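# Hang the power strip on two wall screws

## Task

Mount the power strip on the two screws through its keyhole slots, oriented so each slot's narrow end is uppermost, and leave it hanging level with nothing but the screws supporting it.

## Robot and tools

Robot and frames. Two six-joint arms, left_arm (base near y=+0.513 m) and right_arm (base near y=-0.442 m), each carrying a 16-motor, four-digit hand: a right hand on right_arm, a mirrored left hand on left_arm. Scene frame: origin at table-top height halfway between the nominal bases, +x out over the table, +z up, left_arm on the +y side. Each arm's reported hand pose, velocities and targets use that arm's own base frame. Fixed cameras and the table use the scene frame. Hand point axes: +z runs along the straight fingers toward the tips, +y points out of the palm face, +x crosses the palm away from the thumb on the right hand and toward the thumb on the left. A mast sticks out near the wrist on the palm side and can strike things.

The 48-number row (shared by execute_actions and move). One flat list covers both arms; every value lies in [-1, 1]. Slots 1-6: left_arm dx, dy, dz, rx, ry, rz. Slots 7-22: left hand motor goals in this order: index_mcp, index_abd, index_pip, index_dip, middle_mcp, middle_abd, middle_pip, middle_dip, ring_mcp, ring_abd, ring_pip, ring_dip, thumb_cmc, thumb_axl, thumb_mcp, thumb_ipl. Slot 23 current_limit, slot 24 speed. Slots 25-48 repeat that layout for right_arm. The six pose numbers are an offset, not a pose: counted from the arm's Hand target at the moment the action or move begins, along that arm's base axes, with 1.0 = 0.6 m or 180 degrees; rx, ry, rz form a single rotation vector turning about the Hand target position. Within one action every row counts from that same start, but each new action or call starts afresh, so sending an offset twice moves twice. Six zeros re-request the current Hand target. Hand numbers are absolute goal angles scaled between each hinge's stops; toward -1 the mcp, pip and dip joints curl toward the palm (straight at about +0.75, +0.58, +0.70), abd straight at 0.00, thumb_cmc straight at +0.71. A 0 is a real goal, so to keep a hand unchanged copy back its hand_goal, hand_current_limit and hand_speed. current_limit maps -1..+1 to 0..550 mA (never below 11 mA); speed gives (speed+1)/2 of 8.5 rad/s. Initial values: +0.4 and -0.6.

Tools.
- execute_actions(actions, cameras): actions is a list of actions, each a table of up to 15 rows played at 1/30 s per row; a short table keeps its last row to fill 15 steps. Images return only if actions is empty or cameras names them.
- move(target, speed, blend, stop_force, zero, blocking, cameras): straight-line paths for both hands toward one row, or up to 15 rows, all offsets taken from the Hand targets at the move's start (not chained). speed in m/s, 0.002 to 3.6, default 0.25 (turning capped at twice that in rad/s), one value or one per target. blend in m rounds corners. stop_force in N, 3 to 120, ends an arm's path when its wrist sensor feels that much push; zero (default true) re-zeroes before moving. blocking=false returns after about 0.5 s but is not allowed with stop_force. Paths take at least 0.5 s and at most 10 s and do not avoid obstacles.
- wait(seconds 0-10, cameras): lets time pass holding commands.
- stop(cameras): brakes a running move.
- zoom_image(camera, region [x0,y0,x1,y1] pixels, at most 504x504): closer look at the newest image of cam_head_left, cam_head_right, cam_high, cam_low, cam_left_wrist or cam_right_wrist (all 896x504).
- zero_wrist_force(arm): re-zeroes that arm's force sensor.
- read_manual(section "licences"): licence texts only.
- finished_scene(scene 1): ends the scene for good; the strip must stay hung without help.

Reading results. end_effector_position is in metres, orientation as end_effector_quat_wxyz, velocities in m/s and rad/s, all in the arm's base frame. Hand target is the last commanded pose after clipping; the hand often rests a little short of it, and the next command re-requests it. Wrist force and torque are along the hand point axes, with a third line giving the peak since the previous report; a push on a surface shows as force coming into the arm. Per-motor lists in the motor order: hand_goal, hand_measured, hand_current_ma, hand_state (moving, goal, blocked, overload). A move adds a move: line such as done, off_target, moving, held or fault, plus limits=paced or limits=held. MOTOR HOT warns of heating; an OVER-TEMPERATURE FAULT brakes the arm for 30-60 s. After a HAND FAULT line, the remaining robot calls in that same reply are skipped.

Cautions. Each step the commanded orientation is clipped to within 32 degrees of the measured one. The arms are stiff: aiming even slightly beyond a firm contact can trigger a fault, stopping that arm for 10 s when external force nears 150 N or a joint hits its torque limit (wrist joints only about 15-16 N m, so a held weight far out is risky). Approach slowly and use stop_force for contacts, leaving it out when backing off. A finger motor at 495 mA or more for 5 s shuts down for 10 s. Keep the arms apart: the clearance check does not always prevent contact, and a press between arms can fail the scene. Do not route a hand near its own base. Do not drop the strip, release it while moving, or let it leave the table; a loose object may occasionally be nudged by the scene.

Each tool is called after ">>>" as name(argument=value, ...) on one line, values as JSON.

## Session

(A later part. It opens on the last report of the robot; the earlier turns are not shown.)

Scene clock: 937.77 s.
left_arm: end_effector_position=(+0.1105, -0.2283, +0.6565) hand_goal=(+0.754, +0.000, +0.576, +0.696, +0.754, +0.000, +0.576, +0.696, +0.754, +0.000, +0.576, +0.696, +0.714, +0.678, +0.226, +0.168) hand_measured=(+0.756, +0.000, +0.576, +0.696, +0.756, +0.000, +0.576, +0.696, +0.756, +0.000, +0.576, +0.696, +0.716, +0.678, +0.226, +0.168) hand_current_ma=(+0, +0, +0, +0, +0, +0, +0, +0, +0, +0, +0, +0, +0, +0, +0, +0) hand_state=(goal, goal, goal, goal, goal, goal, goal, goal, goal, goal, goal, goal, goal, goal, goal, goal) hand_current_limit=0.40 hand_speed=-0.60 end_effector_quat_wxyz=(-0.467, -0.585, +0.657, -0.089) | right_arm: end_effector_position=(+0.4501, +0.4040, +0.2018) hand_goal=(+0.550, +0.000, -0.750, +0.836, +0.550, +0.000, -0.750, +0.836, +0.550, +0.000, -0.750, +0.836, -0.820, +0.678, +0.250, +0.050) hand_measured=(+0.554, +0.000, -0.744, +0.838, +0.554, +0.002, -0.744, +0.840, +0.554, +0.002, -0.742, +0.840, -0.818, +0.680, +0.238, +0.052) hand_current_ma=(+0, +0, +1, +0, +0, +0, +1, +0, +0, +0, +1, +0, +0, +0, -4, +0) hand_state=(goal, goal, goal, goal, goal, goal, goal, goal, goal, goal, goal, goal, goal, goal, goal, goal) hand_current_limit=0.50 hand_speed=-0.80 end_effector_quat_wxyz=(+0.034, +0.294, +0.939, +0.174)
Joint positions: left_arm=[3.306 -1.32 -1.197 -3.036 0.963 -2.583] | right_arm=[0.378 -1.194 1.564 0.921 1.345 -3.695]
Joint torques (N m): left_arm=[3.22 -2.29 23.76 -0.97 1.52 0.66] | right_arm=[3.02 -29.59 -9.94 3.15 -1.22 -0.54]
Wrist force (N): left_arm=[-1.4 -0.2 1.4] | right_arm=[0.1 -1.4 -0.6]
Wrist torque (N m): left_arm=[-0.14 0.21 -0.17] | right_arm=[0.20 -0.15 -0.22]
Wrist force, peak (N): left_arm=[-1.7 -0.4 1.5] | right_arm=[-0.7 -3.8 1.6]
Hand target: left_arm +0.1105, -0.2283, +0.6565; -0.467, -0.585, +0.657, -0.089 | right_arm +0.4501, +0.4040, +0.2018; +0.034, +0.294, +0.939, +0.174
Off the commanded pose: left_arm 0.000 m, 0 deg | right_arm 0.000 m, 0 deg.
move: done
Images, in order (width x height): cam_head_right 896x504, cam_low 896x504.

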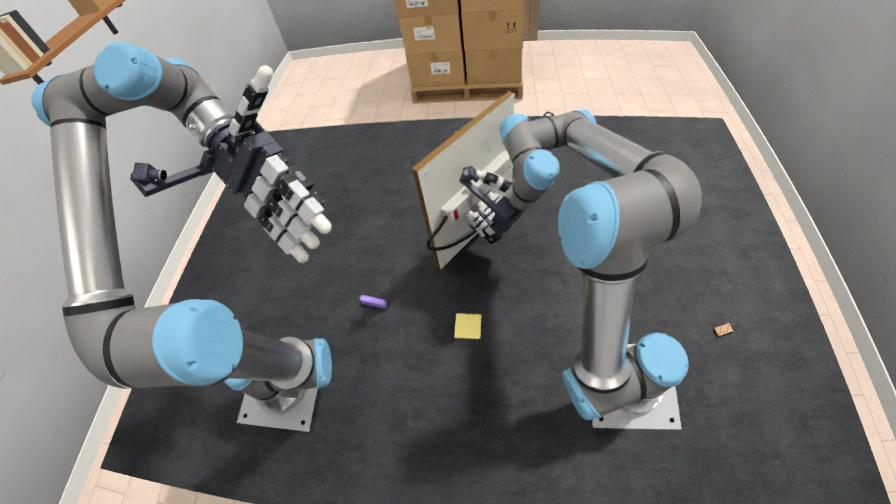

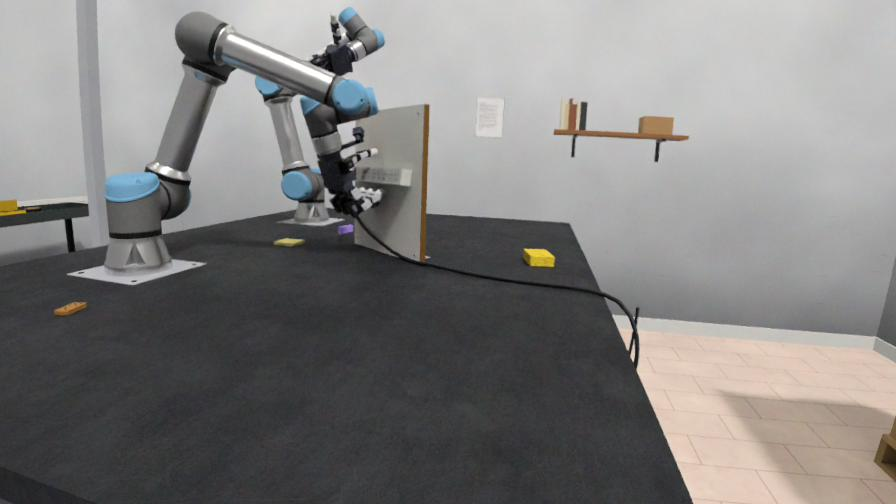

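>>> move(target=[[0,0,0,0,0,0,0.754,0,0.576,0.696,0.754,0,0.576,0.696,0.754,0,0.576,0.696,0.714,0.678,0.226,0.168,0.4,-0.6,-0.0489,-0.0675,0,0,0,0,0.55,0,-0.75,0.835,0.55,0,-0.75,0.835,0.55,0,-0.75,0.835,-0.82,0.678,0.3,0.05,0.5,-0.8],[0,0,0,0,0,0,0.754,0,0.576,0.696,0.754,0,0.576,0.696,0.754,0,0.576,0.696,0.714,0.678,0.226,0.168,0.4,-0.6,-0.127,-0.1755,0,0,0,0,0.55,0,-0.75,0.835,0.55,0,-0.75,0.835,0.55,0,-0.75,0.835,-0.82,0.678,0.3,0.05,0.5,-0.8]], speed=[0.05,0.12], blend=[0.01,0], cameras=["cam_low","cam_head_right"])

>>> zoom_image(camera="cam_low", region=[340, 140, 440, 270])

>>> zoom_image(camera="cam_head_right", region=[410, 90, 530, 270])

Scene clock: 940.53 s.
left_arm: end_effector_position=(+0.1105, -0.2283, +0.6565) hand_goal=(+0.754, +0.000, +0.576, +0.696, +0.754, +0.000, +0.576, +0.696, +0.754, +0.000, +0.576, +0.696, +0.714, +0.678, +0.226, +0.168) hand_measured=(+0.756, +0.000, +0.576, +0.696, +0.756, +0.000, +0.576, +0.696, +0.756, +0.000, +0.576, +0.696, +0.716, +0.678, +0.226, +0.168) hand_current_ma=(+0, +0, +0, +0, +0, +0, +0, +0, +0, +0, +0, +0, +0, +0, +0, +0) hand_state=(goal, goal, goal, goal, goal, goal, goal, goal, goal, goal, goal, goal, goal, goal, goal, goal) hand_current_limit=0.40 hand_speed=-0.60 end_effector_quat_wxyz=(-0.467, -0.585, +0.657, -0.089) | right_arm: end_effector_position=(+0.3739, +0.2988, +0.2018) hand_goal=(+0.550, +0.000, -0.750, +0.836, +0.550, +0.000, -0.750, +0.836, +0.550, +0.000, -0.750, +0.836, -0.820, +0.678, +0.300, +0.050) hand_measured=(+0.554, +0.000, -0.744, +0.838, +0.554, +0.002, -0.744, +0.840, +0.554, +0.002, -0.742, +0.840, -0.818, +0.680, +0.290, +0.052) hand_current_ma=(+0, +0, +1, +0, +0, +0, +1, +0, +0, +0, +1, +0, +0, +0, -4, +0) hand_state=(goal, goal, goal, goal, goal, goal, goal, goal, goal, goal, goal, goal, goal, goal, goal, goal) hand_current_limit=0.50 hand_speed=-0.80 end_effector_quat_wxyz=(+0.034, +0.294, +0.939, +0.174)
Joint positions: left_arm=[3.306 -1.32 -1.197 -3.036 0.963 -2.583] | right_arm=[0.151 -1.475 1.939 0.885 1.288 -3.922]
Joint torques (N m): left_arm=[3.21 -2.93 23.51 -0.83 1.49 0.75] | right_arm=[-8.64 -28.47 -9.74 4.09 -2.31 -1.9]
Wrist force (N): left_arm=[-1.6 -0.2 1.6] | right_arm=[0.2 -1.3 -0.7]
Wrist torque (N m): left_arm=[-0.15 0.24 -0.20] | right_arm=[0.23 -0.15 -0.22]
Wrist force, peak (N): left_arm=[-1.7 0.0 1.6] | right_arm=[0.3 -2.1 -0.9]
Hand target: left_arm +0.1105, -0.2283, +0.6565; -0.467, -0.585, +0.657, -0.089 | right_arm +0.3739, +0.2987, +0.2018; +0.034, +0.294, +0.939, +0.174
Off the commanded pose: left_arm 0.000 m, 0 deg | right_arm 0.000 m, 0 deg.
move: done
Images, in order (width x height): cam_head_right 896x504, cam_low 896x504.

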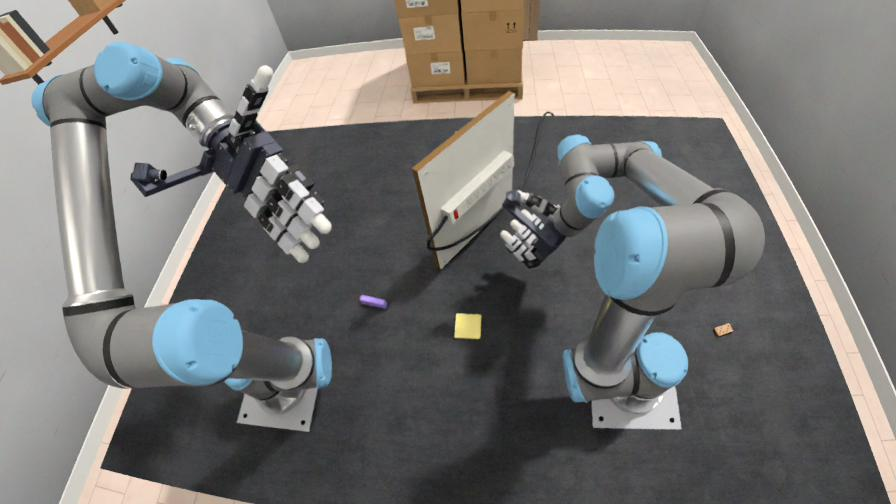

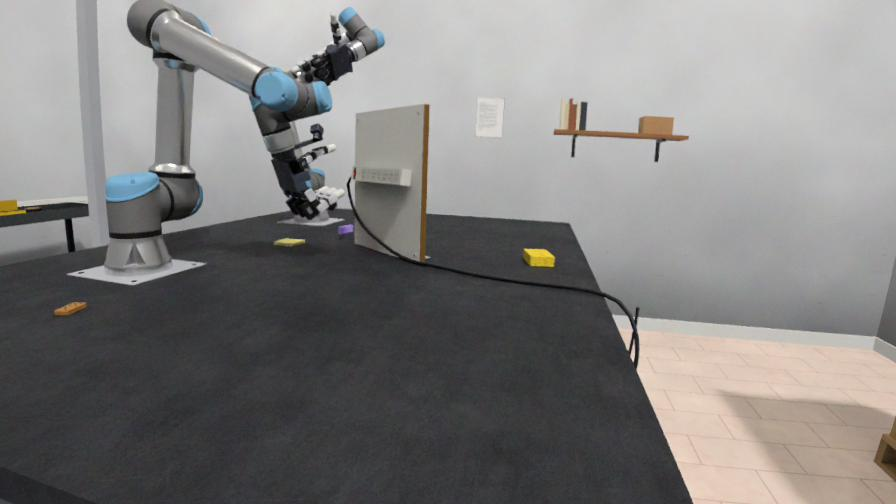

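Scaled by 3.877 from the camera's 896x504 image, which has a finer 1280x720 frame.

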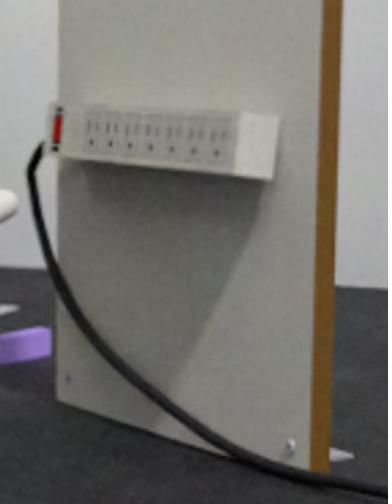

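Scaled by 2.800 from the camera's 896x504 image, which has a finer 1280x720 frame.

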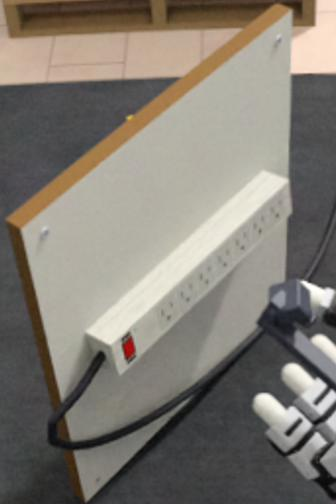

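>>> finished_scene()

The scene is finished: the task was done.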